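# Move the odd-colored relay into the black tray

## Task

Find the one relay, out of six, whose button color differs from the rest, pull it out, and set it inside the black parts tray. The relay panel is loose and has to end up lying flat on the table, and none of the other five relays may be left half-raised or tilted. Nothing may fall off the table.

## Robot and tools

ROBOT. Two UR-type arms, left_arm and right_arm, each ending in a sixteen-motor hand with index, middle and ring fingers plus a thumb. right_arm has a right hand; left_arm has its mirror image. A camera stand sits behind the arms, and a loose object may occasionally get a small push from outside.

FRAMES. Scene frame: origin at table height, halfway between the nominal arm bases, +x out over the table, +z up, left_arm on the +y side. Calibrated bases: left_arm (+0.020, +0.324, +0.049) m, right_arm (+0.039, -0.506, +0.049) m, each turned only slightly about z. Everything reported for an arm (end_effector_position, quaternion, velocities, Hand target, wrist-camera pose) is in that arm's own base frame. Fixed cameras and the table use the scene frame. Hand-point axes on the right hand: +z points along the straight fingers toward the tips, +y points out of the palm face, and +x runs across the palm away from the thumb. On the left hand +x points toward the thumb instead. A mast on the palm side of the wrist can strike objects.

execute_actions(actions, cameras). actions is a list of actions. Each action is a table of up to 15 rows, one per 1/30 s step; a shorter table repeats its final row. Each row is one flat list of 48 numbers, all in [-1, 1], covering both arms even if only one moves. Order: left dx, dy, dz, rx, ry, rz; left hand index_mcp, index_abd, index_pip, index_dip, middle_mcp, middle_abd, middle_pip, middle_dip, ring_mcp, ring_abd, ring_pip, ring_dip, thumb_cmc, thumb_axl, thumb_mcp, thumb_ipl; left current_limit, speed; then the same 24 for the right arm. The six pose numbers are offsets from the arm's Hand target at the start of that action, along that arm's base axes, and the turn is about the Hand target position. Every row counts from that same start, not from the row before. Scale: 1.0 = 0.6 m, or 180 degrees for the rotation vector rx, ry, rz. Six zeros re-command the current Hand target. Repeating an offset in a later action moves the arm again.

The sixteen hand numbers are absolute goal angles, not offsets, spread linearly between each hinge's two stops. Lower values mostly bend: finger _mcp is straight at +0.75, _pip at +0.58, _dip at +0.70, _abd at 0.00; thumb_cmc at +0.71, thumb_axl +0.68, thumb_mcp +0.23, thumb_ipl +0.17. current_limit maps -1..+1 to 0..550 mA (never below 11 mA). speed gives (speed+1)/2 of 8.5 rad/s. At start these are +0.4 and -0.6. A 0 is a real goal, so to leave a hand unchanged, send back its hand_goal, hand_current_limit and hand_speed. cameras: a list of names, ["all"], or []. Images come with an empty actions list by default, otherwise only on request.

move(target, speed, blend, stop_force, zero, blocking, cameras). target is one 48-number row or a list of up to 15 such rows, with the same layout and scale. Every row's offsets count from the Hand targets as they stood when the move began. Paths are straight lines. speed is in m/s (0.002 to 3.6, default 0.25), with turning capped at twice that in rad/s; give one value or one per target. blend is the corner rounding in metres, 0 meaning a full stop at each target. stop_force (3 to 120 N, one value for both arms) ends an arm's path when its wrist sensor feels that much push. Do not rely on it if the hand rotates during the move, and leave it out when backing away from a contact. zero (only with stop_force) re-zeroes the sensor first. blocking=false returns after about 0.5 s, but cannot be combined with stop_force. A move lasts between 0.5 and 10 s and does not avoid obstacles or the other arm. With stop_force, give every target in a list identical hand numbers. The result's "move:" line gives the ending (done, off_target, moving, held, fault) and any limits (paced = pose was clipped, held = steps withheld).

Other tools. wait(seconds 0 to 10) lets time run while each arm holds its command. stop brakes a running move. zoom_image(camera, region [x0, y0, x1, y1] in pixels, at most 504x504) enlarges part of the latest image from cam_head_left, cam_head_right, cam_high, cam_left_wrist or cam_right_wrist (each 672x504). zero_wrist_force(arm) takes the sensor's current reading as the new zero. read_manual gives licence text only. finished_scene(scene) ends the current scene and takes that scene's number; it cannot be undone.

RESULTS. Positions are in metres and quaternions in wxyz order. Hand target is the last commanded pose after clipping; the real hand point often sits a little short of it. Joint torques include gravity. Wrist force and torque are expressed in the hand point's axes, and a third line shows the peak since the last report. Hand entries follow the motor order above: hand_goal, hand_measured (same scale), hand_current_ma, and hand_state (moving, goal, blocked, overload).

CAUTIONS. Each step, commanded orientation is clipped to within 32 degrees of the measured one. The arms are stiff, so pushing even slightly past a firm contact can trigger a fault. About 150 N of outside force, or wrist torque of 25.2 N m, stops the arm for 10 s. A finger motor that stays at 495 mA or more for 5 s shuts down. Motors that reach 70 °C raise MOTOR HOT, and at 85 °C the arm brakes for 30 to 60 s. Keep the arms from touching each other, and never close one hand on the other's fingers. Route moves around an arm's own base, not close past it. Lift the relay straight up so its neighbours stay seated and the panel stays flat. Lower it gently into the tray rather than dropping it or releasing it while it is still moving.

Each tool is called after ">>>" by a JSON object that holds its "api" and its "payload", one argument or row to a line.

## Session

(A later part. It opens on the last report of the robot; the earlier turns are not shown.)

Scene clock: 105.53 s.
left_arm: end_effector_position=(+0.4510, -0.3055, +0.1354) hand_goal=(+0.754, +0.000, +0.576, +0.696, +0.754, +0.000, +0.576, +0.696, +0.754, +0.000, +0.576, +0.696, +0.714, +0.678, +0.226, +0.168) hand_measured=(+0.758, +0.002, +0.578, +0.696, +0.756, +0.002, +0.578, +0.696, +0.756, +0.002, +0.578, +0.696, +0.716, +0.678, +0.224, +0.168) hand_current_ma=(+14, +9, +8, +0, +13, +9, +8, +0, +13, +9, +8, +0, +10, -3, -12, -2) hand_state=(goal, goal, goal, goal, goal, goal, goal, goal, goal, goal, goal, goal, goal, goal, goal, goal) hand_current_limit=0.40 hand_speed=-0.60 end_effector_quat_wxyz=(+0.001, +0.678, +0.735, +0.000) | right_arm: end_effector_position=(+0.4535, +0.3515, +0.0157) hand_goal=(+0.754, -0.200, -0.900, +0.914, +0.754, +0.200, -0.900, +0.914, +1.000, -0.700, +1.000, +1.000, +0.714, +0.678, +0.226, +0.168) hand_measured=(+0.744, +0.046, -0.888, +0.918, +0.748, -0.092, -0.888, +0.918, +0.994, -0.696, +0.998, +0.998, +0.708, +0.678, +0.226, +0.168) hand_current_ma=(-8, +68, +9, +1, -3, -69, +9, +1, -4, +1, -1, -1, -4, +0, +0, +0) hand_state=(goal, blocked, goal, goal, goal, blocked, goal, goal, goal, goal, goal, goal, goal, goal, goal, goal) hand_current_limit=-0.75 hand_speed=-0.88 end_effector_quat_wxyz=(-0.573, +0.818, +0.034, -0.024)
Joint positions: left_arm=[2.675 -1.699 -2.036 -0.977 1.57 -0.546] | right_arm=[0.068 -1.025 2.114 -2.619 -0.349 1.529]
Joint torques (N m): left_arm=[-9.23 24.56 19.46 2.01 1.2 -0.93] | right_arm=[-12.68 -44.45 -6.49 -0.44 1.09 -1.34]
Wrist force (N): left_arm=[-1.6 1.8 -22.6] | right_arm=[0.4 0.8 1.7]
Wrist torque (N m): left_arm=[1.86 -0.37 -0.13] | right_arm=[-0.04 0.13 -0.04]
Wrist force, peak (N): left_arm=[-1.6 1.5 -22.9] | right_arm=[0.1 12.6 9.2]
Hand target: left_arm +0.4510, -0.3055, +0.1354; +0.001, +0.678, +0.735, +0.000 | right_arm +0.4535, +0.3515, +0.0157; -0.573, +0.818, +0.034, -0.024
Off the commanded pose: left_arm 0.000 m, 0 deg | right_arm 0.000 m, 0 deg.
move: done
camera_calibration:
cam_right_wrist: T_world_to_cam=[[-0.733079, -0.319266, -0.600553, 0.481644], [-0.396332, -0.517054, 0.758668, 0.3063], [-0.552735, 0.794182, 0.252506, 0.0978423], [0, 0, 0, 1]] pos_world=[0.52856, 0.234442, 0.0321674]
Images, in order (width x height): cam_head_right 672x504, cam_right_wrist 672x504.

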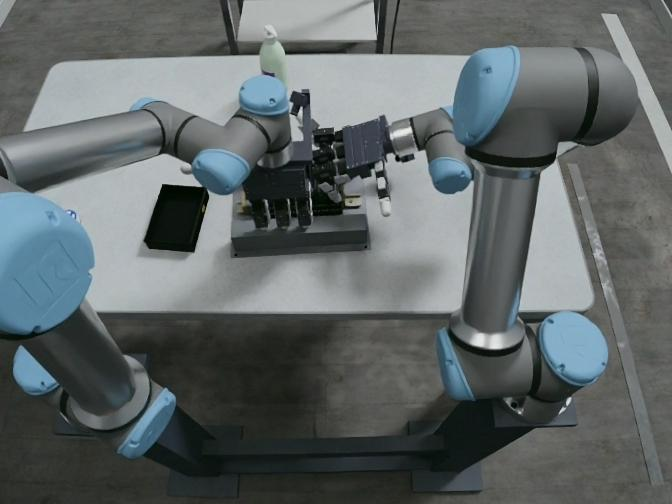

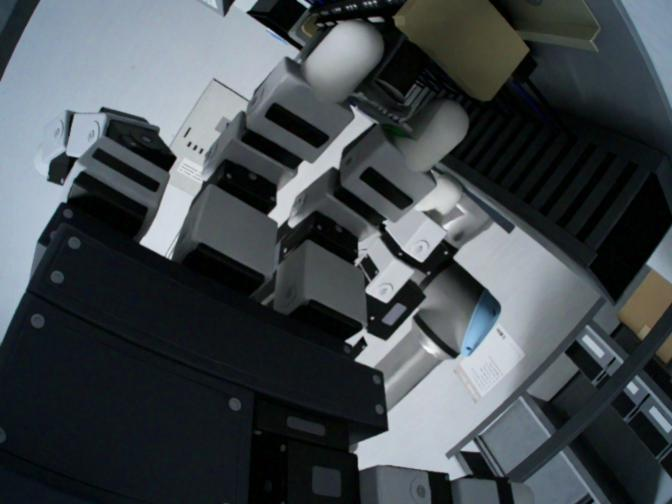

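>>> {"api": "move", "payload": {
  "target": [
    [0, 0, 0, 0, 0, 0, 0.754, 0, 0.576, 0.696, 0.754, 0, 0.576, 0.696, 0.754, 0, 0.576, 0.696, 0.714, 0.678, 0.226, 0.168, 0.4, -0.6, 0, 0, -0.001, 0, 0, 0, 0.7534, -0.5, -0.95, 0.913, 0.7534, 0.5, -0.95, 0.913, 1, -0.7, 1, 1, 0.714, 0.678, 0.226, 0.168, 0.3, -0.85],
    [0, 0, 0, 0, 0, 0, 0.754, 0, 0.576, 0.696, 0.754, 0, 0.576, 0.696, 0.754, 0, 0.576, 0.696, 0.714, 0.678, 0.226, 0.168, 0.4, -0.6, 0, 0, -0.001, 0, 0, 0, 0.7534, -0.5, -1.0, 0.913, 0.7534, 0.5, -1.0, 0.913, 1, -0.7, 1, 1, 0.714, 0.678, 0.226, 0.168, 0.7, -0.85]
  ],
  "speed": 0.02
}}

>>> {"api": "move", "payload": {
  "target": [0, 0, 0, 0, 0, 0, 0.754, 0, 0.576, 0.696, 0.754, 0, 0.576, 0.696, 0.754, 0, 0.576, 0.696, 0.714, 0.678, 0.226, 0.168, 0.4, -0.6, 0, 0, 0.007, 0, 0, 0, 0.7534, -0.5, -1.0, 0.913, 0.7534, 0.5, -1.0, 0.913, 1, -0.7, 1, 1, 0.714, 0.678, 0.226, 0.168, 0.7, -0.85],
  "speed": 0.02,
  "cameras": ["cam_right_wrist", "cam_head_right"]
}}

>>> {"api": "zoom_image", "payload": {
  "camera": "cam_head_right",
  "region": [295, 160, 365, 220]
}}

>>> {"api": "zoom_image", "payload": {
  "camera": "cam_right_wrist",
  "region": [290, 0, 500, 170]
}}

Scene clock: 107.27 s.
left_arm: end_effector_position=(+0.4510, -0.3055, +0.1354) hand_goal=(+0.754, +0.000, +0.576, +0.696, +0.754, +0.000, +0.576, +0.696, +0.754, +0.000, +0.576, +0.696, +0.714, +0.678, +0.226, +0.168) hand_measured=(+0.758, +0.002, +0.578, +0.696, +0.756, +0.002, +0.578, +0.696, +0.756, +0.002, +0.578, +0.696, +0.716, +0.678, +0.224, +0.168) hand_current_ma=(+14, +9, +8, +0, +13, +9, +8, +0, +13, +9, +8, +0, +10, -3, -12, -2) hand_state=(goal, goal, goal, goal, goal, goal, goal, goal, goal, goal, goal, goal, goal, goal, goal, goal) hand_current_limit=0.40 hand_speed=-0.60 end_effector_quat_wxyz=(+0.001, +0.678, +0.735, +0.000) | right_arm: end_effector_position=(+0.4535, +0.3515, +0.0151) hand_goal=(+0.754, -0.500, -1.000, +0.914, +0.754, +0.500, -1.000, +0.914, +1.000, -0.700, +1.000, +1.000, +0.714, +0.678, +0.226, +0.168) hand_measured=(+0.758, -0.134, -0.906, +0.928, +0.758, +0.038, -0.908, +0.932, +0.994, -0.696, +0.998, +0.998, +0.708, +0.678, +0.226, +0.168) hand_current_ma=(+1, +468, +225, +13, +1, -467, +218, +17, -4, +1, -1, -1, -4, +0, +0, +0) hand_state=(goal, blocked, blocked, goal, goal, blocked, blocked, goal, goal, goal, goal, goal, goal, goal, goal, goal) hand_current_limit=0.70 hand_speed=-0.85 end_effector_quat_wxyz=(-0.573, +0.818, +0.034, -0.024)
Joint positions: left_arm=[2.675 -1.699 -2.036 -0.977 1.57 -0.546] | right_arm=[0.068 -1.023 2.114 -2.621 -0.349 1.529]
Joint torques (N m): left_arm=[-9.4 25.14 19.87 1.95 1.1 -0.94] | right_arm=[-10.15 -39.85 -4.54 -5.29 4.2 -0.73]
Wrist force (N): left_arm=[-1.6 1.5 -22.7] | right_arm=[1.7 14.0 11.3]
Wrist torque (N m): left_arm=[1.83 -0.37 -0.12] | right_arm=[-0.45 0.23 -0.09]
Wrist force, peak (N): left_arm=[-1.7 1.5 -22.9] | right_arm=[1.7 14.2 11.2]
Hand target: left_arm +0.4510, -0.3055, +0.1354; +0.001, +0.678, +0.735, +0.000 | right_arm +0.4535, +0.3515, +0.0151; -0.573, +0.818, +0.034, -0.024
Off the commanded pose: left_arm 0.000 m, 0 deg | right_arm 0.000 m, 0 deg.
move: done

Scene clock: 108.03 s.
left_arm: end_effector_position=(+0.4510, -0.3055, +0.1354) hand_goal=(+0.754, +0.000, +0.576, +0.696, +0.754, +0.000, +0.576, +0.696, +0.754, +0.000, +0.576, +0.696, +0.714, +0.678, +0.226, +0.168) hand_measured=(+0.754, -0.010, +0.578, +0.696, +0.756, -0.010, +0.578, +0.696, +0.756, -0.010, +0.578, +0.696, +0.716, +0.678, +0.224, +0.168) hand_current_ma=(+0, -38, +8, +0, +5, -39, +8, +0, +12, -38, +8, +0, +10, -3, -12, -2) hand_state=(goal, goal, goal, goal, goal, goal, goal, goal, goal, goal, goal, goal, goal, goal, goal, goal) hand_current_limit=0.40 hand_speed=-0.60 end_effector_quat_wxyz=(+0.001, +0.678, +0.735, +0.000) | right_arm: end_effector_position=(+0.4535, +0.3515, +0.0192) hand_goal=(+0.754, -0.500, -1.000, +0.914, +0.754, +0.500, -1.000, +0.914, +1.000, -0.700, +1.000, +1.000, +0.714, +0.678, +0.226, +0.168) hand_measured=(+0.732, -0.134, -0.910, +0.934, +0.726, +0.038, -0.908, +0.944, +0.994, -0.696, +0.998, +0.998, +0.708, +0.678, +0.226, +0.168) hand_current_ma=(-27, +465, +214, +20, -40, -467, +218, +41, -4, +1, -1, -1, -4, +0, +0, +0) hand_state=(blocked, blocked, moving, goal, blocked, blocked, blocked, blocked, goal, goal, goal, goal, goal, goal, goal, goal) hand_current_limit=0.70 hand_speed=-0.85 end_effector_quat_wxyz=(-0.573, +0.818, +0.034, -0.024)
Joint positions: left_arm=[2.675 -1.699 -2.036 -0.977 1.57 -0.546] | right_arm=[0.068 -1.033 2.113 -2.611 -0.349 1.529]
Joint torques (N m): left_arm=[-8.86 24.2 20.02 2.04 1.12 -1] | right_arm=[-7.49 -58.63 -30.52 -2.37 7.24 0.63]
Wrist force (N): left_arm=[-2.9 1.6 -21.8] | right_arm=[-0.7 22.9 11.5]
Wrist torque (N m): left_arm=[1.72 -0.56 -0.22] | right_arm=[-0.64 0.14 -0.03]
Wrist force, peak (N): left_arm=[-2.8 1.5 -22.7] | right_arm=[-0.7 27.1 13.9]
Hand target: left_arm +0.4510, -0.3055, +0.1354; +0.001, +0.678, +0.735, +0.000 | right_arm +0.4535, +0.3515, +0.0193; -0.573, +0.818, +0.034, -0.024
Off the commanded pose: left_arm 0.000 m, 0 deg | right_arm 0.000 m, 0 deg.
move: done
camera_calibration:
cam_right_wrist: T_world_to_cam=[[-0.733109, -0.319257, -0.600522, 0.483759], [-0.396337, -0.517003, 0.758699, 0.303634], [-0.552692, 0.794218, 0.252486, 0.0969277], [0, 0, 0, 1]] pos_world=[0.52856, 0.234441, 0.0356675]
Images, in order (width x height): cam_head_right 672x504, cam_right_wrist 672x504.

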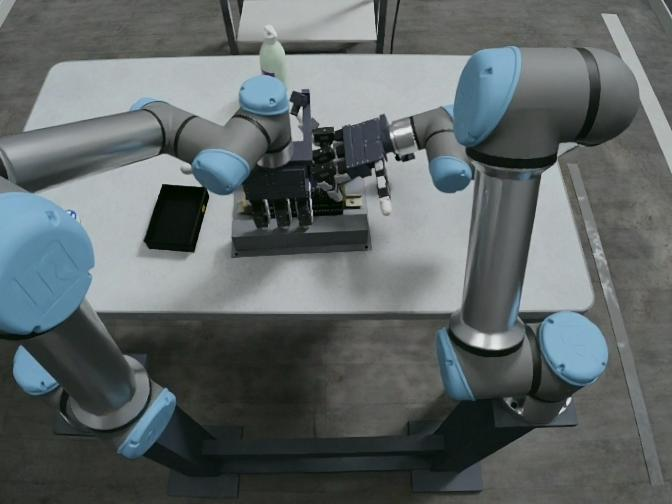

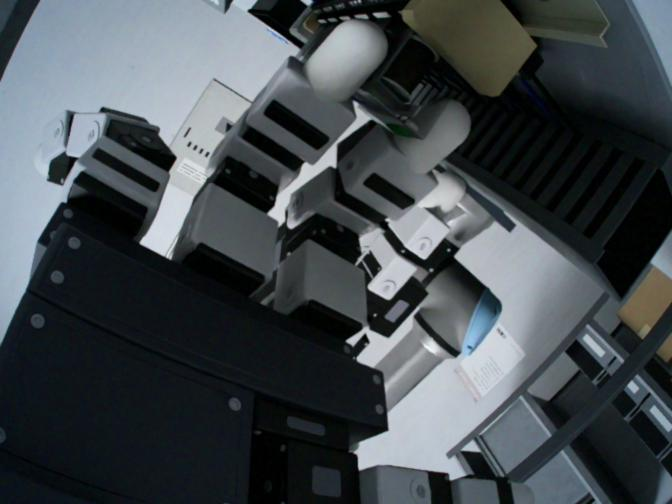

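Scaled by 7.200 from the camera's 672x504 image, which has a finer 960x720 frame.

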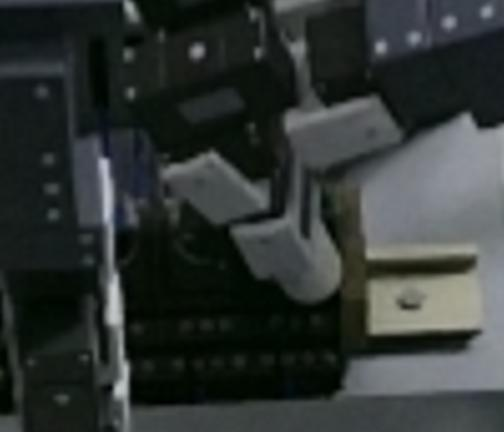

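Scaled by 2.400 from the camera's 672x504 image, which has a finer 960x720 frame.

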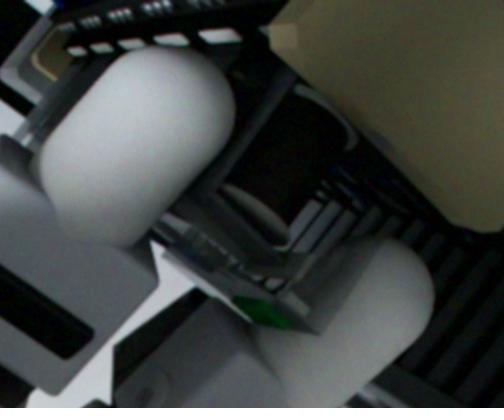

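>>> {"api": "move", "payload": {
  "target": [
    [0, 0, 0, 0, 0, 0, 0.754, 0, 0.576, 0.696, 0.754, 0, 0.576, 0.696, 0.754, 0, 0.576, 0.696, 0.714, 0.678, 0.226, 0.168, 0.4, -0.6, 0, 0, -0.004, 0, 0, 0, 0.7534, 0.35, -0.9, 0.88, 0.7534, -0.35, -0.9, 0.88, 1, -0.7, 1, 1, 0.714, 0.678, 0.226, 0.168, 0.1, -0.75],
    [0, 0, 0, 0, 0, 0, 0.754, 0, 0.576, 0.696, 0.754, 0, 0.576, 0.696, 0.754, 0, 0.576, 0.696, 0.714, 0.678, 0.226, 0.168, 0.4, -0.6, 0, 0.004, -0.0075, 0, 0, 0, 0.7534, -0.2, -0.93, 0.86, 0.7534, 0.2, -0.93, 0.86, 1, -0.7, 1, 1, 0.714, 0.678, 0.226, 0.168, -0.75, -0.88]
  ],
  "speed": 0.02
}}

>>> {"api": "move", "payload": {
  "target": [0, 0, -0.02, 0, 0, 0, 0.754, 0, 0.576, 0.696, 0.754, 0, 0.576, 0.696, 0.754, 0, 0.576, 0.696, 0.714, 0.678, 0.226, 0.168, 0.4, -0.6, 0, 0, 0, 0, 0, 0, 0.7534, -0.2, -0.93, 0.86, 0.7534, 0.2, -0.93, 0.86, 1, -0.7, 1, 1, 0.714, 0.678, 0.226, 0.168, -0.75, -0.88],
  "speed": 0.008,
  "stop_force": 15,
  "cameras": ["cam_right_wrist", "cam_head_right"]
}}

>>> {"api": "zoom_image", "payload": {
  "camera": "cam_head_right",
  "region": [295, 160, 365, 220]
}}

>>> {"api": "zoom_image", "payload": {
  "camera": "cam_right_wrist",
  "region": [290, 0, 500, 170]
}}

Scene clock: 112.30 s.
left_arm: end_effector_position=(+0.4510, -0.3055, +0.1354) hand_goal=(+0.754, +0.000, +0.576, +0.696, +0.754, +0.000, +0.576, +0.696, +0.754, +0.000, +0.576, +0.696, +0.714, +0.678, +0.226, +0.168) hand_measured=(+0.754, -0.010, +0.578, +0.696, +0.756, -0.010, +0.578, +0.696, +0.756, -0.010, +0.578, +0.696, +0.716, +0.678, +0.224, +0.168) hand_current_ma=(+0, -38, +8, +0, +5, -39, +8, +0, +12, -38, +8, +0, +10, -3, -12, -2) hand_state=(goal, goal, goal, goal, goal, goal, goal, goal, goal, goal, goal, goal, goal, goal, goal, goal) hand_current_limit=0.40 hand_speed=-0.60 end_effector_quat_wxyz=(+0.001, +0.678, +0.735, +0.000) | right_arm: end_effector_position=(+0.4535, +0.3539, +0.0148) hand_goal=(+0.754, -0.200, -0.930, +0.860, +0.754, +0.200, -0.930, +0.860, +1.000, -0.700, +1.000, +1.000, +0.714, +0.678, +0.226, +0.168) hand_measured=(+0.768, +0.076, -0.914, +0.868, +0.756, -0.074, -0.912, +0.866, +0.994, -0.696, +0.998, +0.998, +0.708, +0.678, +0.226, +0.168) hand_current_ma=(+14, +68, +16, +4, +0, -68, +17, +3, -4, +1, -1, -1, -4, +0, +0, +0) hand_state=(goal, blocked, goal, goal, goal, blocked, goal, goal, goal, goal, goal, goal, goal, goal, goal, goal) hand_current_limit=-0.75 hand_speed=-0.88 end_effector_quat_wxyz=(-0.573, +0.818, +0.034, -0.024)
Joint positions: left_arm=[2.675 -1.699 -2.036 -0.977 1.57 -0.546] | right_arm=[0.073 -1.018 2.112 -2.637 -0.349 1.542]
Joint torques (N m): left_arm=[-8.85 24.07 19.43 2.02 1.18 -0.98] | right_arm=[11.62 -28.92 -22.08 -4.43 -0.13 1.19]
Wrist force (N): left_arm=[-2.7 1.5 -21.9] | right_arm=[-0.3 -1.6 1.6]
Wrist torque (N m): left_arm=[1.73 -0.59 -0.20] | right_arm=[0.15 0.03 -0.20]
Wrist force, peak (N): left_arm=[-2.9 1.8 -22.1] | right_arm=[-0.1 18.9 9.9]
Hand target: left_arm +0.4510, -0.3055, +0.1354; +0.001, +0.678, +0.735, +0.000 | right_arm +0.4535, +0.3539, +0.0148; -0.573, +0.818, +0.034, -0.024
Off the commanded pose: left_arm 0.000 m, 0 deg | right_arm 0.000 m, 0 deg.
move: done

Scene clock: 113.70 s.
left_arm: end_effector_position=(+0.4511, -0.3056, +0.1350) hand_goal=(+0.754, +0.000, +0.576, +0.696, +0.754, +0.000, +0.576, +0.696, +0.754, +0.000, +0.576, +0.696, +0.714, +0.678, +0.226, +0.168) hand_measured=(+0.756, -0.008, +0.578, +0.696, +0.758, -0.008, +0.578, +0.696, +0.758, -0.008, +0.578, +0.696, +0.716, +0.678, +0.224, +0.168) hand_current_ma=(+9, -31, +8, +0, +14, -32, +10, +0, +20, -31, +12, +0, +10, -3, -12, -2) hand_state=(goal, goal, goal, goal, goal, goal, goal, goal, goal, goal, goal, goal, goal, goal, goal, goal) hand_current_limit=0.40 hand_speed=-0.60 end_effector_quat_wxyz=(+0.001, +0.678, +0.735, +0.000) | right_arm: end_effector_position=(+0.4535, +0.3539, +0.0148) hand_goal=(+0.754, -0.200, -0.930, +0.860, +0.754, +0.200, -0.930, +0.860, +1.000, -0.700, +1.000, +1.000, +0.714, +0.678, +0.226, +0.168) hand_measured=(+0.768, +0.076, -0.914, +0.868, +0.756, -0.074, -0.912, +0.866, +0.994, -0.696, +0.998, +0.998, +0.708, +0.678, +0.226, +0.168) hand_current_ma=(+14, +69, +16, +4, +0, -69, +17, +3, -4, +1, -1, -1, -4, +0, +0, +0) hand_state=(goal, blocked, goal, goal, goal, blocked, goal, goal, goal, goal, goal, goal, goal, goal, goal, goal) hand_current_limit=-0.75 hand_speed=-0.88 end_effector_quat_wxyz=(-0.573, +0.818, +0.034, -0.024)
Joint positions: left_arm=[2.675 -1.699 -2.037 -0.975 1.57 -0.546] | right_arm=[0.073 -1.018 2.112 -2.637 -0.349 1.542]
Joint torques (N m): left_arm=[-8.71 17.76 14.35 -3.66 0.99 -1.05] | right_arm=[10.24 -29.45 -20.63 -4.29 -0.15 1.14]
Wrist force (N): left_arm=[-2.3 1.1 -38.6] | right_arm=[-0.4 -1.7 1.6]
Wrist torque (N m): left_arm=[3.05 -0.73 -0.17] | right_arm=[0.12 0.05 -0.22]
Wrist force, peak (N): left_arm=[-1.7 0.9 -47.5] | right_arm=[-0.8 -1.9 1.9]
Hand target: left_arm +0.4511, -0.3056, +0.1351; +0.001, +0.678, +0.735, +0.000 (not the last commanded pose) | right_arm +0.4535, +0.3539, +0.0148; -0.573, +0.818, +0.034, -0.024
Off the commanded pose: left_arm 0.012 m, 0 deg | right_arm 0.000 m, 0 deg.
move: contact (left_arm)
camera_calibration:
cam_right_wrist: T_world_to_cam=[[-0.733079, -0.319266, -0.600553, 0.48187], [-0.396332, -0.517054, 0.758668, 0.308224], [-0.552735, 0.794182, 0.252506, 0.0961635], [0, 0, 0, 1]] pos_world=[0.52856, 0.236842, 0.0312674]
Images, in order (width x height): cam_head_right 672x504, cam_right_wrist 672x504.

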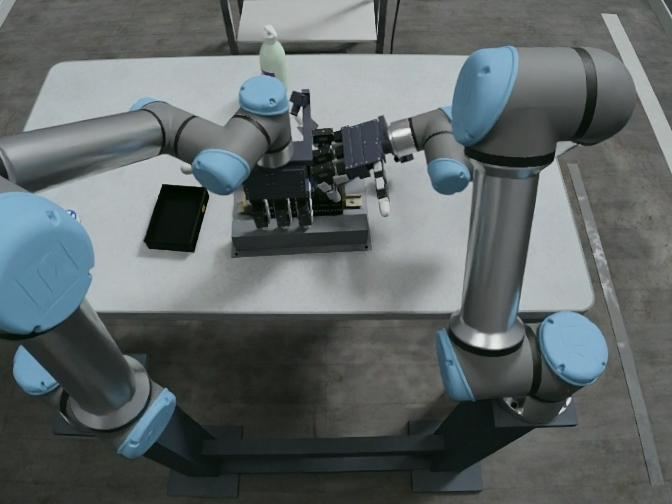

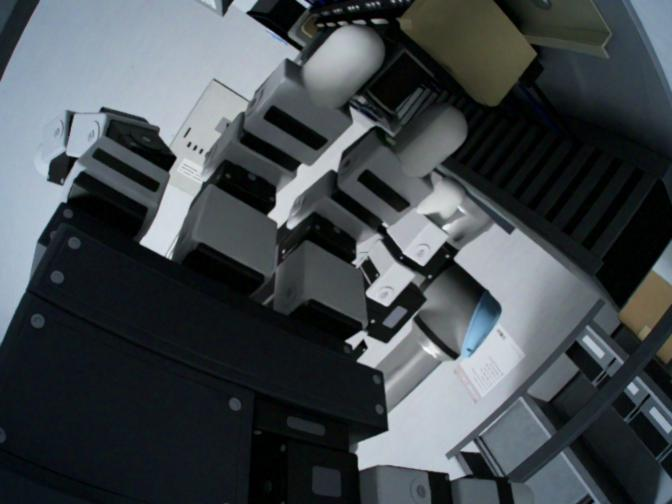

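Scaled by 7.200 from the camera's 672x504 image, which has a finer 960x720 frame.

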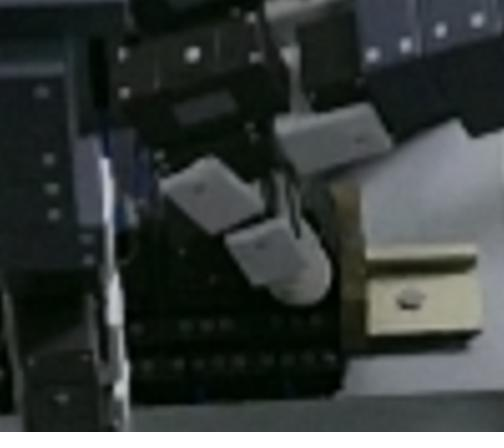

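Scaled by 2.400 from the camera's 672x504 image, which has a finer 960x720 frame.

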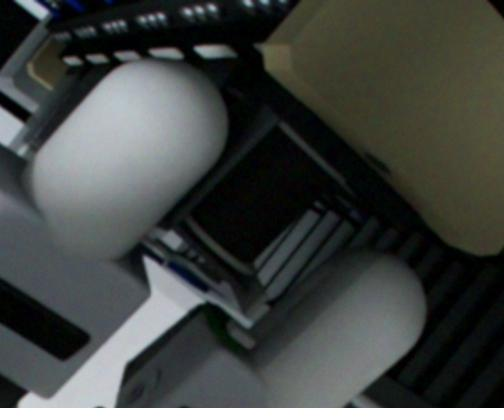

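>>> {"api": "move", "payload": {
  "target": [
    [0, 0, 0, 0, 0, 0, 0.754, 0, 0.576, 0.696, 0.754, 0, 0.576, 0.696, 0.754, 0, 0.576, 0.696, 0.714, 0.678, 0.226, 0.168, 0.4, -0.6, 0, 0, 0, 0, 0, 0, 0.7534, 0.45, -0.9, 0.88, 0.7534, -0.45, -0.9, 0.88, 1, -0.7, 1, 1, 0.714, 0.678, 0.226, 0.168, 0.1, -0.75],
    [0, 0, 0, 0, 0, 0, 0.754, 0, 0.576, 0.696, 0.754, 0, 0.576, 0.696, 0.754, 0, 0.576, 0.696, 0.714, 0.678, 0.226, 0.168, 0.4, -0.6, 0, 0, 0.06, 0, 0, 0, 0.7534, 0.45, -0.9, 0.88, 0.7534, -0.45, -0.9, 0.88, 1, -0.7, 1, 1, 0.714, 0.678, 0.226, 0.168, 0.1, -0.75]
  ],
  "speed": 0.04,
  "cameras": ["cam_right_wrist", "cam_head_right", "cam_high"]
}}

>>> {"api": "zoom_image", "payload": {
  "camera": "cam_head_right",
  "region": [295, 160, 365, 220]
}}

>>> {"api": "zoom_image", "payload": {
  "camera": "cam_right_wrist",
  "region": [340, 0, 500, 130]
}}

>>> {"api": "zoom_image", "payload": {
  "camera": "cam_high",
  "region": [250, 180, 350, 250]
}}

Scene clock: 116.47 s.
left_arm: end_effector_position=(+0.4511, -0.3056, +0.1350) hand_goal=(+0.754, +0.000, +0.576, +0.696, +0.754, +0.000, +0.576, +0.696, +0.754, +0.000, +0.576, +0.696, +0.714, +0.678, +0.226, +0.168) hand_measured=(+0.756, -0.008, +0.578, +0.696, +0.758, -0.008, +0.578, +0.696, +0.758, -0.008, +0.578, +0.696, +0.716, +0.678, +0.224, +0.168) hand_current_ma=(+9, -31, +8, +0, +14, -32, +10, +0, +20, -31, +12, +0, +10, -3, -12, -2) hand_state=(goal, goal, goal, goal, goal, goal, goal, goal, goal, goal, goal, goal, goal, goal, goal, goal) hand_current_limit=0.40 hand_speed=-0.60 end_effector_quat_wxyz=(+0.001, +0.678, +0.735, +0.000) | right_arm: end_effector_position=(+0.4535, +0.3540, +0.0507) hand_goal=(+0.754, +0.450, -0.900, +0.880, +0.754, -0.450, -0.900, +0.880, +1.000, -0.700, +1.000, +1.000, +0.714, +0.678, +0.226, +0.168) hand_measured=(+0.750, +0.446, -0.902, +0.878, +0.750, -0.446, -0.902, +0.878, +0.994, -0.696, +0.998, +0.998, +0.708, +0.678, +0.226, +0.168) hand_current_ma=(-2, -1, +0, -1, -1, +1, -1, -1, -4, +1, -1, -1, -4, +0, +0, +0) hand_state=(goal, goal, goal, goal, goal, goal, goal, goal, goal, goal, goal, goal, goal, goal, goal, goal) hand_current_limit=0.10 hand_speed=-0.75 end_effector_quat_wxyz=(-0.573, +0.818, +0.034, -0.024)
Joint positions: left_arm=[2.675 -1.699 -2.037 -0.975 1.57 -0.546] | right_arm=[0.073 -1.103 2.104 -2.544 -0.349 1.543]
Joint torques (N m): left_arm=[-8.55 18.02 13.9 0.01 1.09 -0.94] | right_arm=[-4.21 -43.3 -25.12 -0.32 3.08 -1.74]
Wrist force (N): left_arm=[-2.2 1.3 -38.3] | right_arm=[0.1 0.4 0.4]
Wrist torque (N m): left_arm=[3.05 -0.75 -0.16] | right_arm=[-0.01 0.12 -0.02]
Wrist force, peak (N): left_arm=[-2.0 1.3 -38.7] | right_arm=[-0.3 -5.7 -2.1]
Hand target: left_arm +0.4511, -0.3056, +0.1351; +0.001, +0.678, +0.735, +0.000 | right_arm +0.4535, +0.3539, +0.0508; -0.573, +0.818, +0.034, -0.024
Off the commanded pose: left_arm 0.000 m, 0 deg | right_arm 0.000 m, 0 deg.
move: done
camera_calibration:
cam_right_wrist: T_world_to_cam=[[-0.733038, -0.319325, -0.600572, 0.503456], [-0.39631, -0.517085, 0.758658, 0.281036], [-0.552805, 0.794138, 0.252492, 0.0870673], [0, 0, 0, 1]] pos_world=[0.528561, 0.236942, 0.0671675]
Images, in order (width x height): cam_head_right 672x504, cam_high 672x504, cam_right_wrist 672x504.

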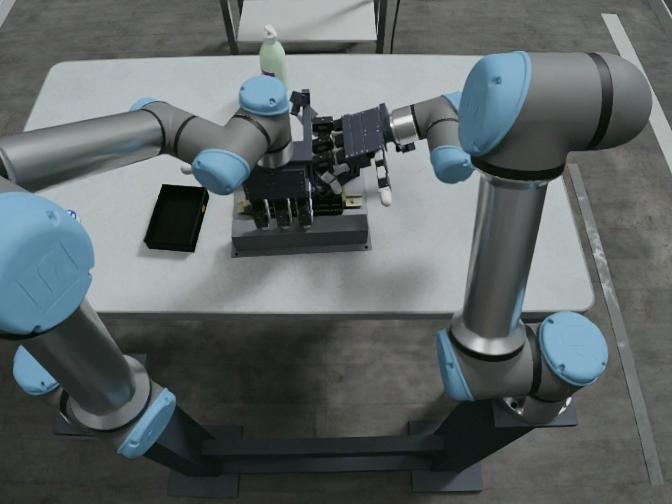

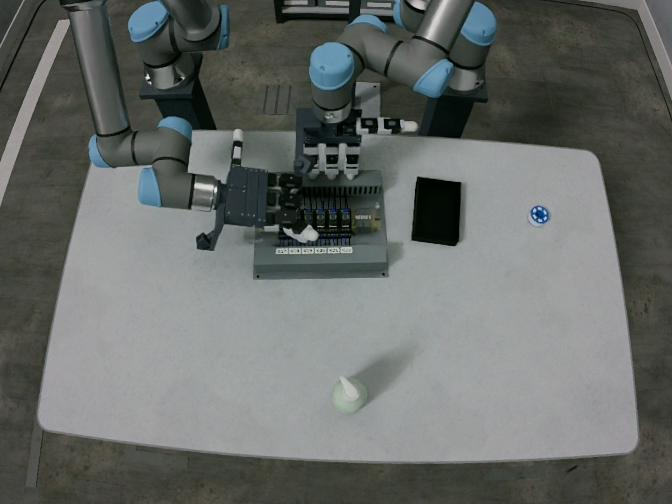

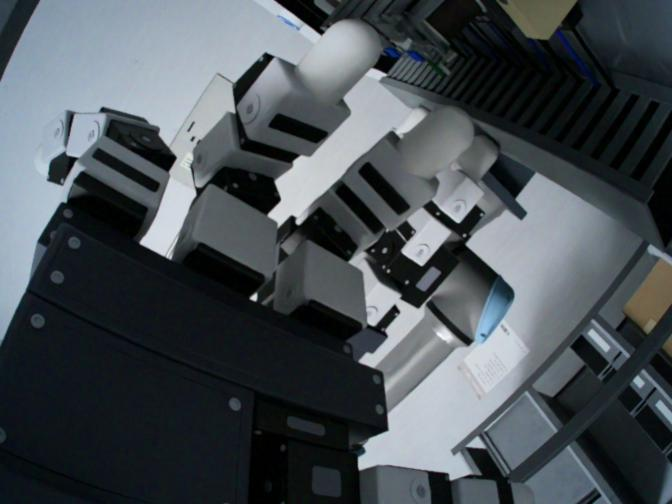

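Scaled by 7.200 from the camera's 672x504 image, which has a finer 960x720 frame.

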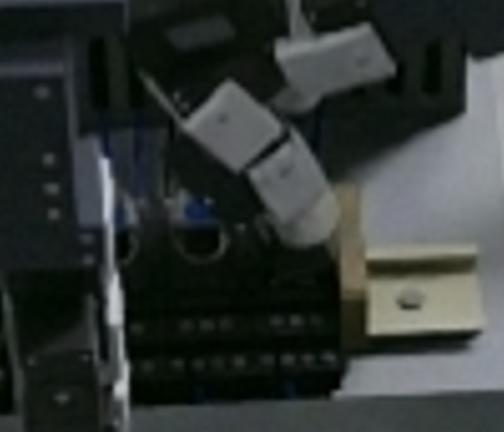

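Scaled by 3.150 from the camera's 672x504 image, which has a finer 960x720 frame.

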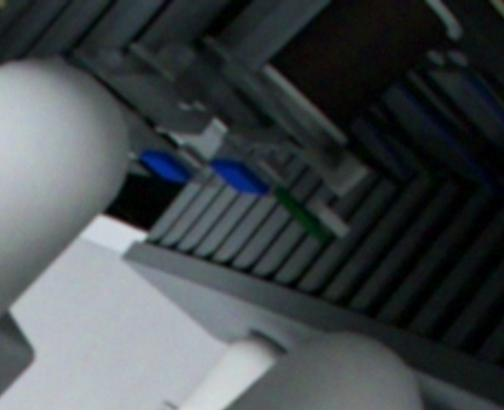

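Scaled by 5.040 from the camera's 672x504 image, which has a finer 960x720 frame.

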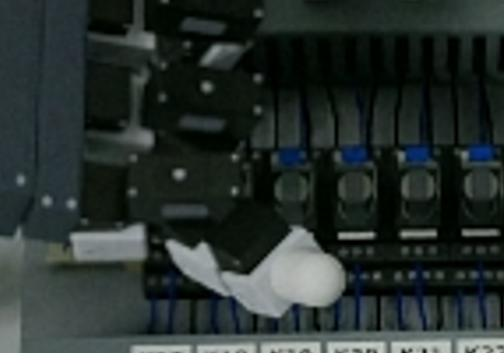

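>>> {"api": "move", "payload": {
  "target": [
    [0, 0, 0, 0, 0, 0, 0.754, 0, 0.576, 0.696, 0.754, 0, 0.576, 0.696, 0.754, 0, 0.576, 0.696, 0.714, 0.678, 0.226, 0.168, 0.4, -0.6, 0, 0, -0.0585, 0, 0, 0, 0.7534, 0.45, -0.9, 0.88, 0.7534, -0.45, -0.9, 0.88, 1, -0.7, 1, 1, 0.714, 0.678, 0.226, 0.168, 0.1, -0.75]
  ],
  "speed": 0.03,
  "stop_force": 5
}}

>>> {"api": "move", "payload": {
  "target": [
    [0, 0, 0, 0, 0, 0, 0.754, 0, 0.576, 0.696, 0.754, 0, 0.576, 0.696, 0.754, 0, 0.576, 0.696, 0.714, 0.678, 0.226, 0.168, 0.4, -0.6, 0, 0, 0, 0, 0, 0, 0.7534, -0.2, -0.93, 0.88, 0.7534, 0.2, -0.93, 0.88, 1, -0.7, 1, 1, 0.714, 0.678, 0.226, 0.168, -0.75, -0.88]
  ],
  "speed": 0.03,
  "cameras": ["cam_right_wrist", "cam_head_right"]
}}

>>> {"api": "zoom_image", "payload": {
  "camera": "cam_right_wrist",
  "region": [340, 20, 480, 150]
}}

Scene clock: 119.87 s.
left_arm: end_effector_position=(+0.4511, -0.3056, +0.1351) hand_goal=(+0.754, +0.000, +0.576, +0.696, +0.754, +0.000, +0.576, +0.696, +0.754, +0.000, +0.576, +0.696, +0.714, +0.678, +0.226, +0.168) hand_measured=(+0.756, -0.008, +0.578, +0.696, +0.758, -0.008, +0.578, +0.696, +0.758, -0.008, +0.578, +0.696, +0.716, +0.678, +0.224, +0.168) hand_current_ma=(+9, -31, +8, +0, +14, -32, +10, +0, +20, -31, +12, +0, +10, -3, -12, -2) hand_state=(goal, goal, goal, goal, goal, goal, goal, goal, goal, goal, goal, goal, goal, goal, goal, goal) hand_current_limit=0.40 hand_speed=-0.60 end_effector_quat_wxyz=(+0.001, +0.678, +0.735, +0.000) | right_arm: end_effector_position=(+0.4536, +0.3539, +0.0157) hand_goal=(+0.754, +0.450, -0.900, +0.880, +0.754, -0.450, -0.900, +0.880, +1.000, -0.700, +1.000, +1.000, +0.714, +0.678, +0.226, +0.168) hand_measured=(+0.756, +0.446, -0.904, +0.878, +0.750, -0.446, -0.902, +0.878, +0.994, -0.696, +0.998, +0.998, +0.708, +0.678, +0.226, +0.168) hand_current_ma=(+1, -1, -1, -1, -2, +1, -1, -1, -4, +1, -1, -1, -4, +0, +0, +0) hand_state=(goal, goal, goal, goal, goal, goal, goal, goal, goal, goal, goal, goal, goal, goal, goal, goal) hand_current_limit=0.10 hand_speed=-0.75 end_effector_quat_wxyz=(-0.573, +0.818, +0.034, -0.024)
Joint positions: left_arm=[2.675 -1.699 -2.037 -0.975 1.57 -0.546] | right_arm=[0.073 -1.021 2.112 -2.634 -0.349 1.542]
Joint torques (N m): left_arm=[-9 17.86 14.09 0.31 1.06 -0.96] | right_arm=[11.87 -27.44 -0.35 -4.46 0.65 1.12]
Wrist force (N): left_arm=[-2.0 1.2 -38.5] | right_arm=[-0.2 -1.2 0.0]
Wrist torque (N m): left_arm=[3.06 -0.76 -0.15] | right_arm=[0.15 0.09 -0.15]
Wrist force, peak (N): left_arm=[-2.0 1.5 -38.9] | right_arm=[-0.2 -1.5 0.2]
Hand target: left_arm +0.4511, -0.3056, +0.1351; +0.001, +0.678, +0.735, +0.000 | right_arm +0.4535, +0.3539, +0.0157; -0.573, +0.818, +0.034, -0.024
Off the commanded pose: left_arm 0.000 m, 0 deg | right_arm 0.000 m, 0 deg.
move: done

Scene clock: 121.03 s.
left_arm: end_effector_position=(+0.4511, -0.3056, +0.1351) hand_goal=(+0.754, +0.000, +0.576, +0.696, +0.754, +0.000, +0.576, +0.696, +0.754, +0.000, +0.576, +0.696, +0.714, +0.678, +0.226, +0.168) hand_measured=(+0.756, -0.008, +0.578, +0.696, +0.758, -0.008, +0.578, +0.696, +0.758, -0.008, +0.578, +0.696, +0.716, +0.678, +0.224, +0.168) hand_current_ma=(+9, -31, +8, +0, +14, -32, +10, +0, +20, -31, +12, +0, +10, -3, -12, -2) hand_state=(goal, goal, goal, goal, goal, goal, goal, goal, goal, goal, goal, goal, goal, goal, goal, goal) hand_current_limit=0.40 hand_speed=-0.60 end_effector_quat_wxyz=(+0.001, +0.678, +0.735, +0.000) | right_arm: end_effector_position=(+0.4535, +0.3539, +0.0157) hand_goal=(+0.754, -0.200, -0.930, +0.880, +0.754, +0.200, -0.930, +0.880, +1.000, -0.700, +1.000, +1.000, +0.714, +0.678, +0.226, +0.168) hand_measured=(+0.756, +0.074, -0.914, +0.884, +0.752, -0.070, -0.916, +0.882, +0.994, -0.696, +0.998, +0.998, +0.708, +0.678, +0.226, +0.168) hand_current_ma=(+1, +69, +14, +2, +0, -69, +12, +1, -4, +1, -1, -1, -4, +0, +0, +0) hand_state=(goal, blocked, goal, goal, goal, blocked, goal, goal, goal, goal, goal, goal, goal, goal, goal, goal) hand_current_limit=-0.75 hand_speed=-0.88 end_effector_quat_wxyz=(-0.573, +0.818, +0.034, -0.024)
Joint positions: left_arm=[2.675 -1.699 -2.037 -0.975 1.57 -0.546] | right_arm=[0.073 -1.021 2.112 -2.634 -0.349 1.542]
Joint torques (N m): left_arm=[-8.14 18.32 13.43 0.32 1.09 -1.02] | right_arm=[11.2 -32.71 -3.16 -4.46 0.29 1.14]
Wrist force (N): left_arm=[-1.9 1.2 -38.5] | right_arm=[-0.3 -0.6 1.7]
Wrist torque (N m): left_arm=[3.06 -0.78 -0.13] | right_arm=[0.04 0.08 -0.18]
Wrist force, peak (N): left_arm=[-1.9 1.1 -38.7] | right_arm=[-0.2 -0.7 1.9]
Hand target: left_arm +0.4511, -0.3056, +0.1351; +0.001, +0.678, +0.735, +0.000 | right_arm +0.4535, +0.3539, +0.0157; -0.573, +0.818, +0.034, -0.024
Off the commanded pose: left_arm 0.000 m, 0 deg | right_arm 0.000 m, 0 deg.
move: done
camera_calibration:
cam_right_wrist: T_world_to_cam=[[-0.733079, -0.319266, -0.600553, 0.48241], [-0.396332, -0.517054, 0.758668, 0.307541], [-0.552735, 0.794182, 0.252506, 0.0959362], [0, 0, 0, 1]] pos_world=[0.52856, 0.236842, 0.0321674]
Images, in order (width x height): cam_head_right 672x504, cam_right_wrist 672x504.

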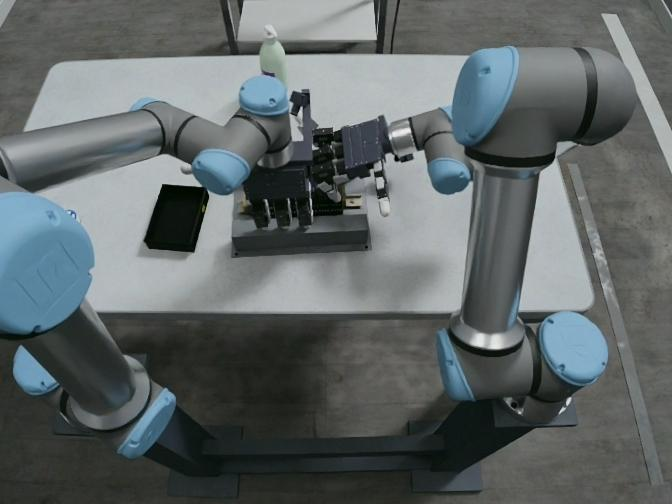

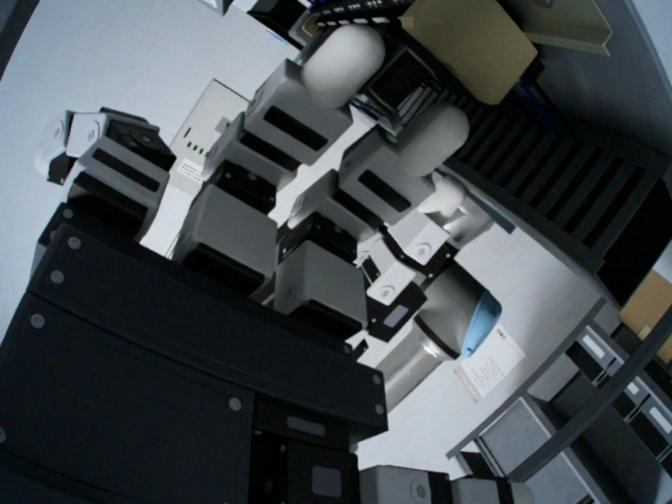

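Scaled by 3.600 from the camera's 672x504 image, which has a finer 960x720 frame.

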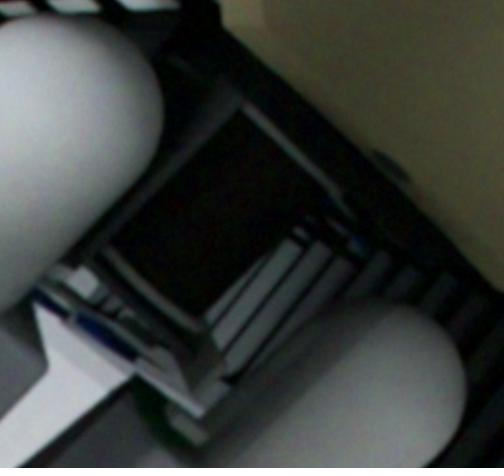

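>>> {"api": "move", "payload": {
  "target": [
    [0, 0, 0, 0, 0, 0, 0.754, 0, 0.576, 0.696, 0.754, 0, 0.576, 0.696, 0.754, 0, 0.576, 0.696, 0.714, 0.678, 0.226, 0.168, 0.4, -0.6, 0, 0, -0.001, 0, 0, 0, 0.7534, -0.5, -0.98, 0.88, 0.7534, 0.5, -0.98, 0.88, 1, -0.7, 1, 1, 0.714, 0.678, 0.226, 0.168, 0.6, -0.85]
  ],
  "speed": 0.02
}}

>>> {"api": "move", "payload": {
  "target": [0, 0, 0, 0, 0, 0, 0.754, 0, 0.576, 0.696, 0.754, 0, 0.576, 0.696, 0.754, 0, 0.576, 0.696, 0.714, 0.678, 0.226, 0.168, 0.4, -0.6, 0, 0, 0.007, 0, 0, 0, 0.7534, -0.5, -1.0, 0.88, 0.7534, 0.5, -1.0, 0.88, 1, -0.7, 1, 1, 0.714, 0.678, 0.226, 0.168, 0.75, -0.85],
  "speed": 0.02
}}

>>> {"api": "move", "payload": {
  "target": [0, 0, 0, 0, 0, 0, 0.754, 0, 0.576, 0.696, 0.754, 0, 0.576, 0.696, 0.754, 0, 0.576, 0.696, 0.714, 0.678, 0.226, 0.168, 0.4, -0.6, 0, 0, 0.007, 0, 0, 0, 0.7534, -0.5, -1.0, 0.88, 0.7534, 0.5, -1.0, 0.88, 1, -0.7, 1, 1, 0.714, 0.678, 0.226, 0.168, 0.75, -0.85],
  "speed": 0.02,
  "cameras": ["cam_right_wrist", "cam_head_right"]
}}

>>> {"api": "zoom_image", "payload": {
  "camera": "cam_right_wrist",
  "region": [340, 20, 480, 150]
}}

>>> {"api": "zoom_image", "payload": {
  "camera": "cam_head_right",
  "region": [295, 160, 365, 220]
}}

Scene clock: 122.70 s.
left_arm: end_effector_position=(+0.4511, -0.3056, +0.1351) hand_goal=(+0.754, +0.000, +0.576, +0.696, +0.754, +0.000, +0.576, +0.696, +0.754, +0.000, +0.576, +0.696, +0.714, +0.678, +0.226, +0.168) hand_measured=(+0.756, -0.008, +0.578, +0.696, +0.758, -0.008, +0.578, +0.696, +0.758, -0.008, +0.578, +0.696, +0.716, +0.678, +0.224, +0.168) hand_current_ma=(+9, -31, +8, +0, +14, -32, +10, +0, +20, -31, +12, +0, +10, -3, -12, -2) hand_state=(goal, goal, goal, goal, goal, goal, goal, goal, goal, goal, goal, goal, goal, goal, goal, goal) hand_current_limit=0.40 hand_speed=-0.60 end_effector_quat_wxyz=(+0.001, +0.678, +0.735, +0.000) | right_arm: end_effector_position=(+0.4535, +0.3539, +0.0151) hand_goal=(+0.754, -0.500, -0.980, +0.880, +0.754, +0.500, -0.980, +0.880, +1.000, -0.700, +1.000, +1.000, +0.714, +0.678, +0.226, +0.168) hand_measured=(+0.786, -0.358, -0.998, +0.866, +0.782, +0.338, -1.000, +0.866, +0.994, -0.696, +0.998, +0.998, +0.708, +0.678, +0.226, +0.168) hand_current_ma=(+50, +353, -19, -11, +39, -430, -20, -13, -4, +1, -1, -1, -4, +0, +0, +0) hand_state=(blocked, blocked, goal, goal, blocked, blocked, goal, goal, goal, goal, goal, goal, goal, goal, goal, goal) hand_current_limit=0.60 hand_speed=-0.85 end_effector_quat_wxyz=(-0.573, +0.818, +0.034, -0.024)
Joint positions: left_arm=[2.675 -1.699 -2.037 -0.975 1.57 -0.546] | right_arm=[0.073 -1.019 2.112 -2.636 -0.349 1.542]
Joint torques (N m): left_arm=[-8.46 18.07 13.42 0.52 1.09 -1.06] | right_arm=[9.15 -27.93 -0.36 -4.32 1.49 0.16]
Wrist force (N): left_arm=[-2.1 1.4 -38.5] | right_arm=[1.1 -2.3 2.6]
Wrist torque (N m): left_arm=[3.08 -0.75 -0.16] | right_arm=[0.18 0.13 -0.18]
Wrist force, peak (N): left_arm=[-1.9 1.6 -38.8] | right_arm=[-0.5 1.3 5.0]
Hand target: left_arm +0.4511, -0.3056, +0.1351; +0.001, +0.678, +0.735, +0.000 | right_arm +0.4535, +0.3539, +0.0151; -0.573, +0.818, +0.034, -0.024
Off the commanded pose: left_arm 0.000 m, 0 deg | right_arm 0.000 m, 0 deg.
move: done

Scene clock: 123.47 s.
left_arm: end_effector_position=(+0.4511, -0.3056, +0.1351) hand_goal=(+0.754, +0.000, +0.576, +0.696, +0.754, +0.000, +0.576, +0.696, +0.754, +0.000, +0.576, +0.696, +0.714, +0.678, +0.226, +0.168) hand_measured=(+0.756, -0.008, +0.578, +0.696, +0.758, -0.008, +0.578, +0.696, +0.758, -0.008, +0.578, +0.696, +0.716, +0.678, +0.224, +0.168) hand_current_ma=(+9, -31, +8, +0, +14, -32, +10, +0, +20, -31, +12, +0, +10, -3, -12, -2) hand_state=(goal, goal, goal, goal, goal, goal, goal, goal, goal, goal, goal, goal, goal, goal, goal, goal) hand_current_limit=0.40 hand_speed=-0.60 end_effector_quat_wxyz=(+0.001, +0.678, +0.735, +0.000) | right_arm: end_effector_position=(+0.4535, +0.3539, +0.0192) hand_goal=(+0.754, -0.500, -1.000, +0.880, +0.754, +0.500, -1.000, +0.880, +1.000, -0.700, +1.000, +1.000, +0.714, +0.678, +0.226, +0.168) hand_measured=(+0.786, -0.358, -1.000, +0.866, +0.780, +0.338, -1.000, +0.866, +0.994, -0.696, +0.998, +0.998, +0.708, +0.678, +0.226, +0.168) hand_current_ma=(+48, +353, +0, -12, +32, -430, +0, -13, -4, +1, -1, -1, -4, +0, +0, +0) hand_state=(blocked, blocked, goal, goal, blocked, blocked, goal, goal, goal, goal, goal, goal, goal, goal, goal, goal) hand_current_limit=0.75 hand_speed=-0.85 end_effector_quat_wxyz=(-0.573, +0.818, +0.034, -0.024)
Joint positions: left_arm=[2.675 -1.699 -2.037 -0.975 1.57 -0.546] | right_arm=[0.073 -1.029 2.111 -2.626 -0.349 1.543]
Joint torques (N m): left_arm=[-8.7 17.68 13.4 0.48 1.05 -0.93] | right_arm=[9.6 -44.81 -24.4 -0.58 2.24 -0.12]
Wrist force (N): left_arm=[-2.0 1.1 -38.5] | right_arm=[0.3 1.3 2.6]
Wrist torque (N m): left_arm=[3.03 -0.77 -0.14] | right_arm=[0.14 0.10 -0.17]
Wrist force, peak (N): left_arm=[-2.2 1.3 -38.7] | right_arm=[1.1 -2.3 2.7]
Hand target: left_arm +0.4511, -0.3056, +0.1351; +0.001, +0.678, +0.735, +0.000 | right_arm +0.4535, +0.3539, +0.0193; -0.573, +0.818, +0.034, -0.024
Off the commanded pose: left_arm 0.000 m, 0 deg | right_arm 0.000 m, 0 deg.
move: done

Scene clock: 124.27 s.
left_arm: end_effector_position=(+0.4511, -0.3056, +0.1351) hand_goal=(+0.754, +0.000, +0.576, +0.696, +0.754, +0.000, +0.576, +0.696, +0.754, +0.000, +0.576, +0.696, +0.714, +0.678, +0.226, +0.168) hand_measured=(+0.756, -0.008, +0.578, +0.696, +0.758, -0.008, +0.578, +0.696, +0.758, -0.008, +0.578, +0.696, +0.716, +0.678, +0.224, +0.168) hand_current_ma=(+9, -31, +8, +0, +14, -32, +10, +0, +20, -31, +12, +0, +10, -3, -12, -2) hand_state=(goal, goal, goal, goal, goal, goal, goal, goal, goal, goal, goal, goal, goal, goal, goal, goal) hand_current_limit=0.40 hand_speed=-0.60 end_effector_quat_wxyz=(+0.001, +0.678, +0.735, +0.000) | right_arm: end_effector_position=(+0.4535, +0.3539, +0.0234) hand_goal=(+0.754, -0.500, -1.000, +0.880, +0.754, +0.500, -1.000, +0.880, +1.000, -0.700, +1.000, +1.000, +0.714, +0.678, +0.226, +0.168) hand_measured=(+0.754, -0.358, -1.000, +0.856, +0.748, +0.338, -1.000, +0.858, +0.994, -0.696, +0.998, +0.998, +0.708, +0.678, +0.226, +0.168) hand_current_ma=(+0, +352, +0, -29, -4, -430, +0, -25, -4, +1, -1, -1, -4, +0, +0, +0) hand_state=(goal, blocked, goal, blocked, goal, blocked, goal, blocked, goal, goal, goal, goal, goal, goal, goal, goal) hand_current_limit=0.75 hand_speed=-0.85 end_effector_quat_wxyz=(-0.573, +0.818, +0.034, -0.024)
Joint positions: left_arm=[2.675 -1.699 -2.037 -0.975 1.57 -0.546] | right_arm=[0.073 -1.039 2.111 -2.615 -0.349 1.543]
Joint torques (N m): left_arm=[-8.25 17.53 14.13 0.24 1.1 -0.84] | right_arm=[10.84 -43.53 -24.3 -0.42 3.03 -1.54]
Wrist force (N): left_arm=[-1.9 1.5 -38.3] | right_arm=[0.4 1.1 0.5]
Wrist torque (N m): left_arm=[3.08 -0.77 -0.14] | right_arm=[0.07 0.08 -0.17]
Wrist force, peak (N): left_arm=[-2.0 1.3 -38.8] | right_arm=[0.4 1.3 2.9]
Hand target: left_arm +0.4511, -0.3056, +0.1351; +0.001, +0.678, +0.735, +0.000 | right_arm +0.4535, +0.3539, +0.0235; -0.573, +0.818, +0.034, -0.024
Off the commanded pose: left_arm 0.000 m, 0 deg | right_arm 0.000 m, 0 deg.
move: done
camera_calibration:
cam_right_wrist: T_world_to_cam=[[-0.733079, -0.319266, -0.600553, 0.487035], [-0.396332, -0.517054, 0.758668, 0.301699], [-0.552735, 0.794182, 0.252506, 0.0939919], [0, 0, 0, 1]] pos_world=[0.52856, 0.236842, 0.0398674]
Images, in order (width x height): cam_head_right 672x504, cam_right_wrist 672x504.

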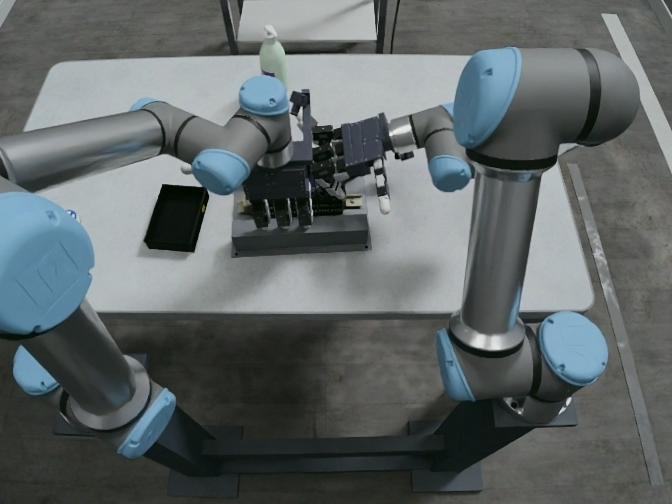

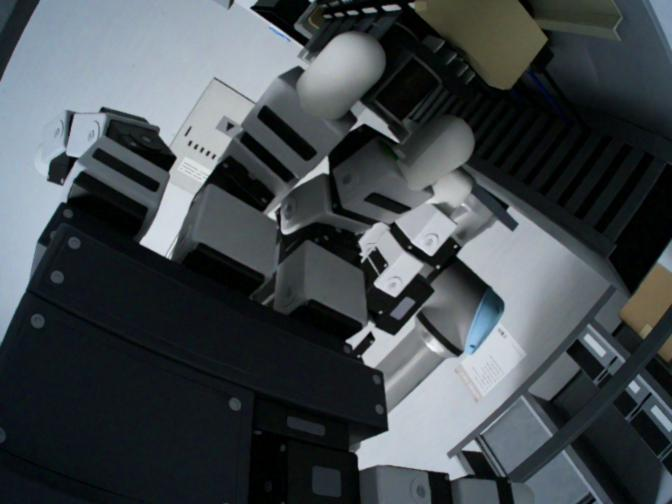

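Scaled by 3.600 from the camera's 672x504 image, which has a finer 960x720 frame.

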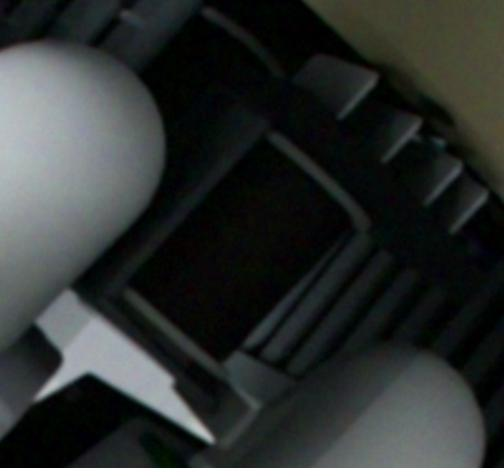

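Scaled by 7.200 from the camera's 672x504 image, which has a finer 960x720 frame.

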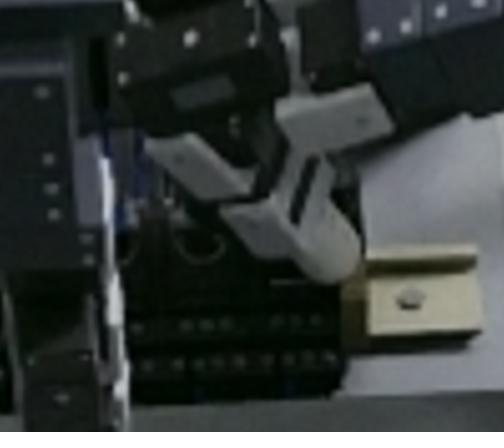

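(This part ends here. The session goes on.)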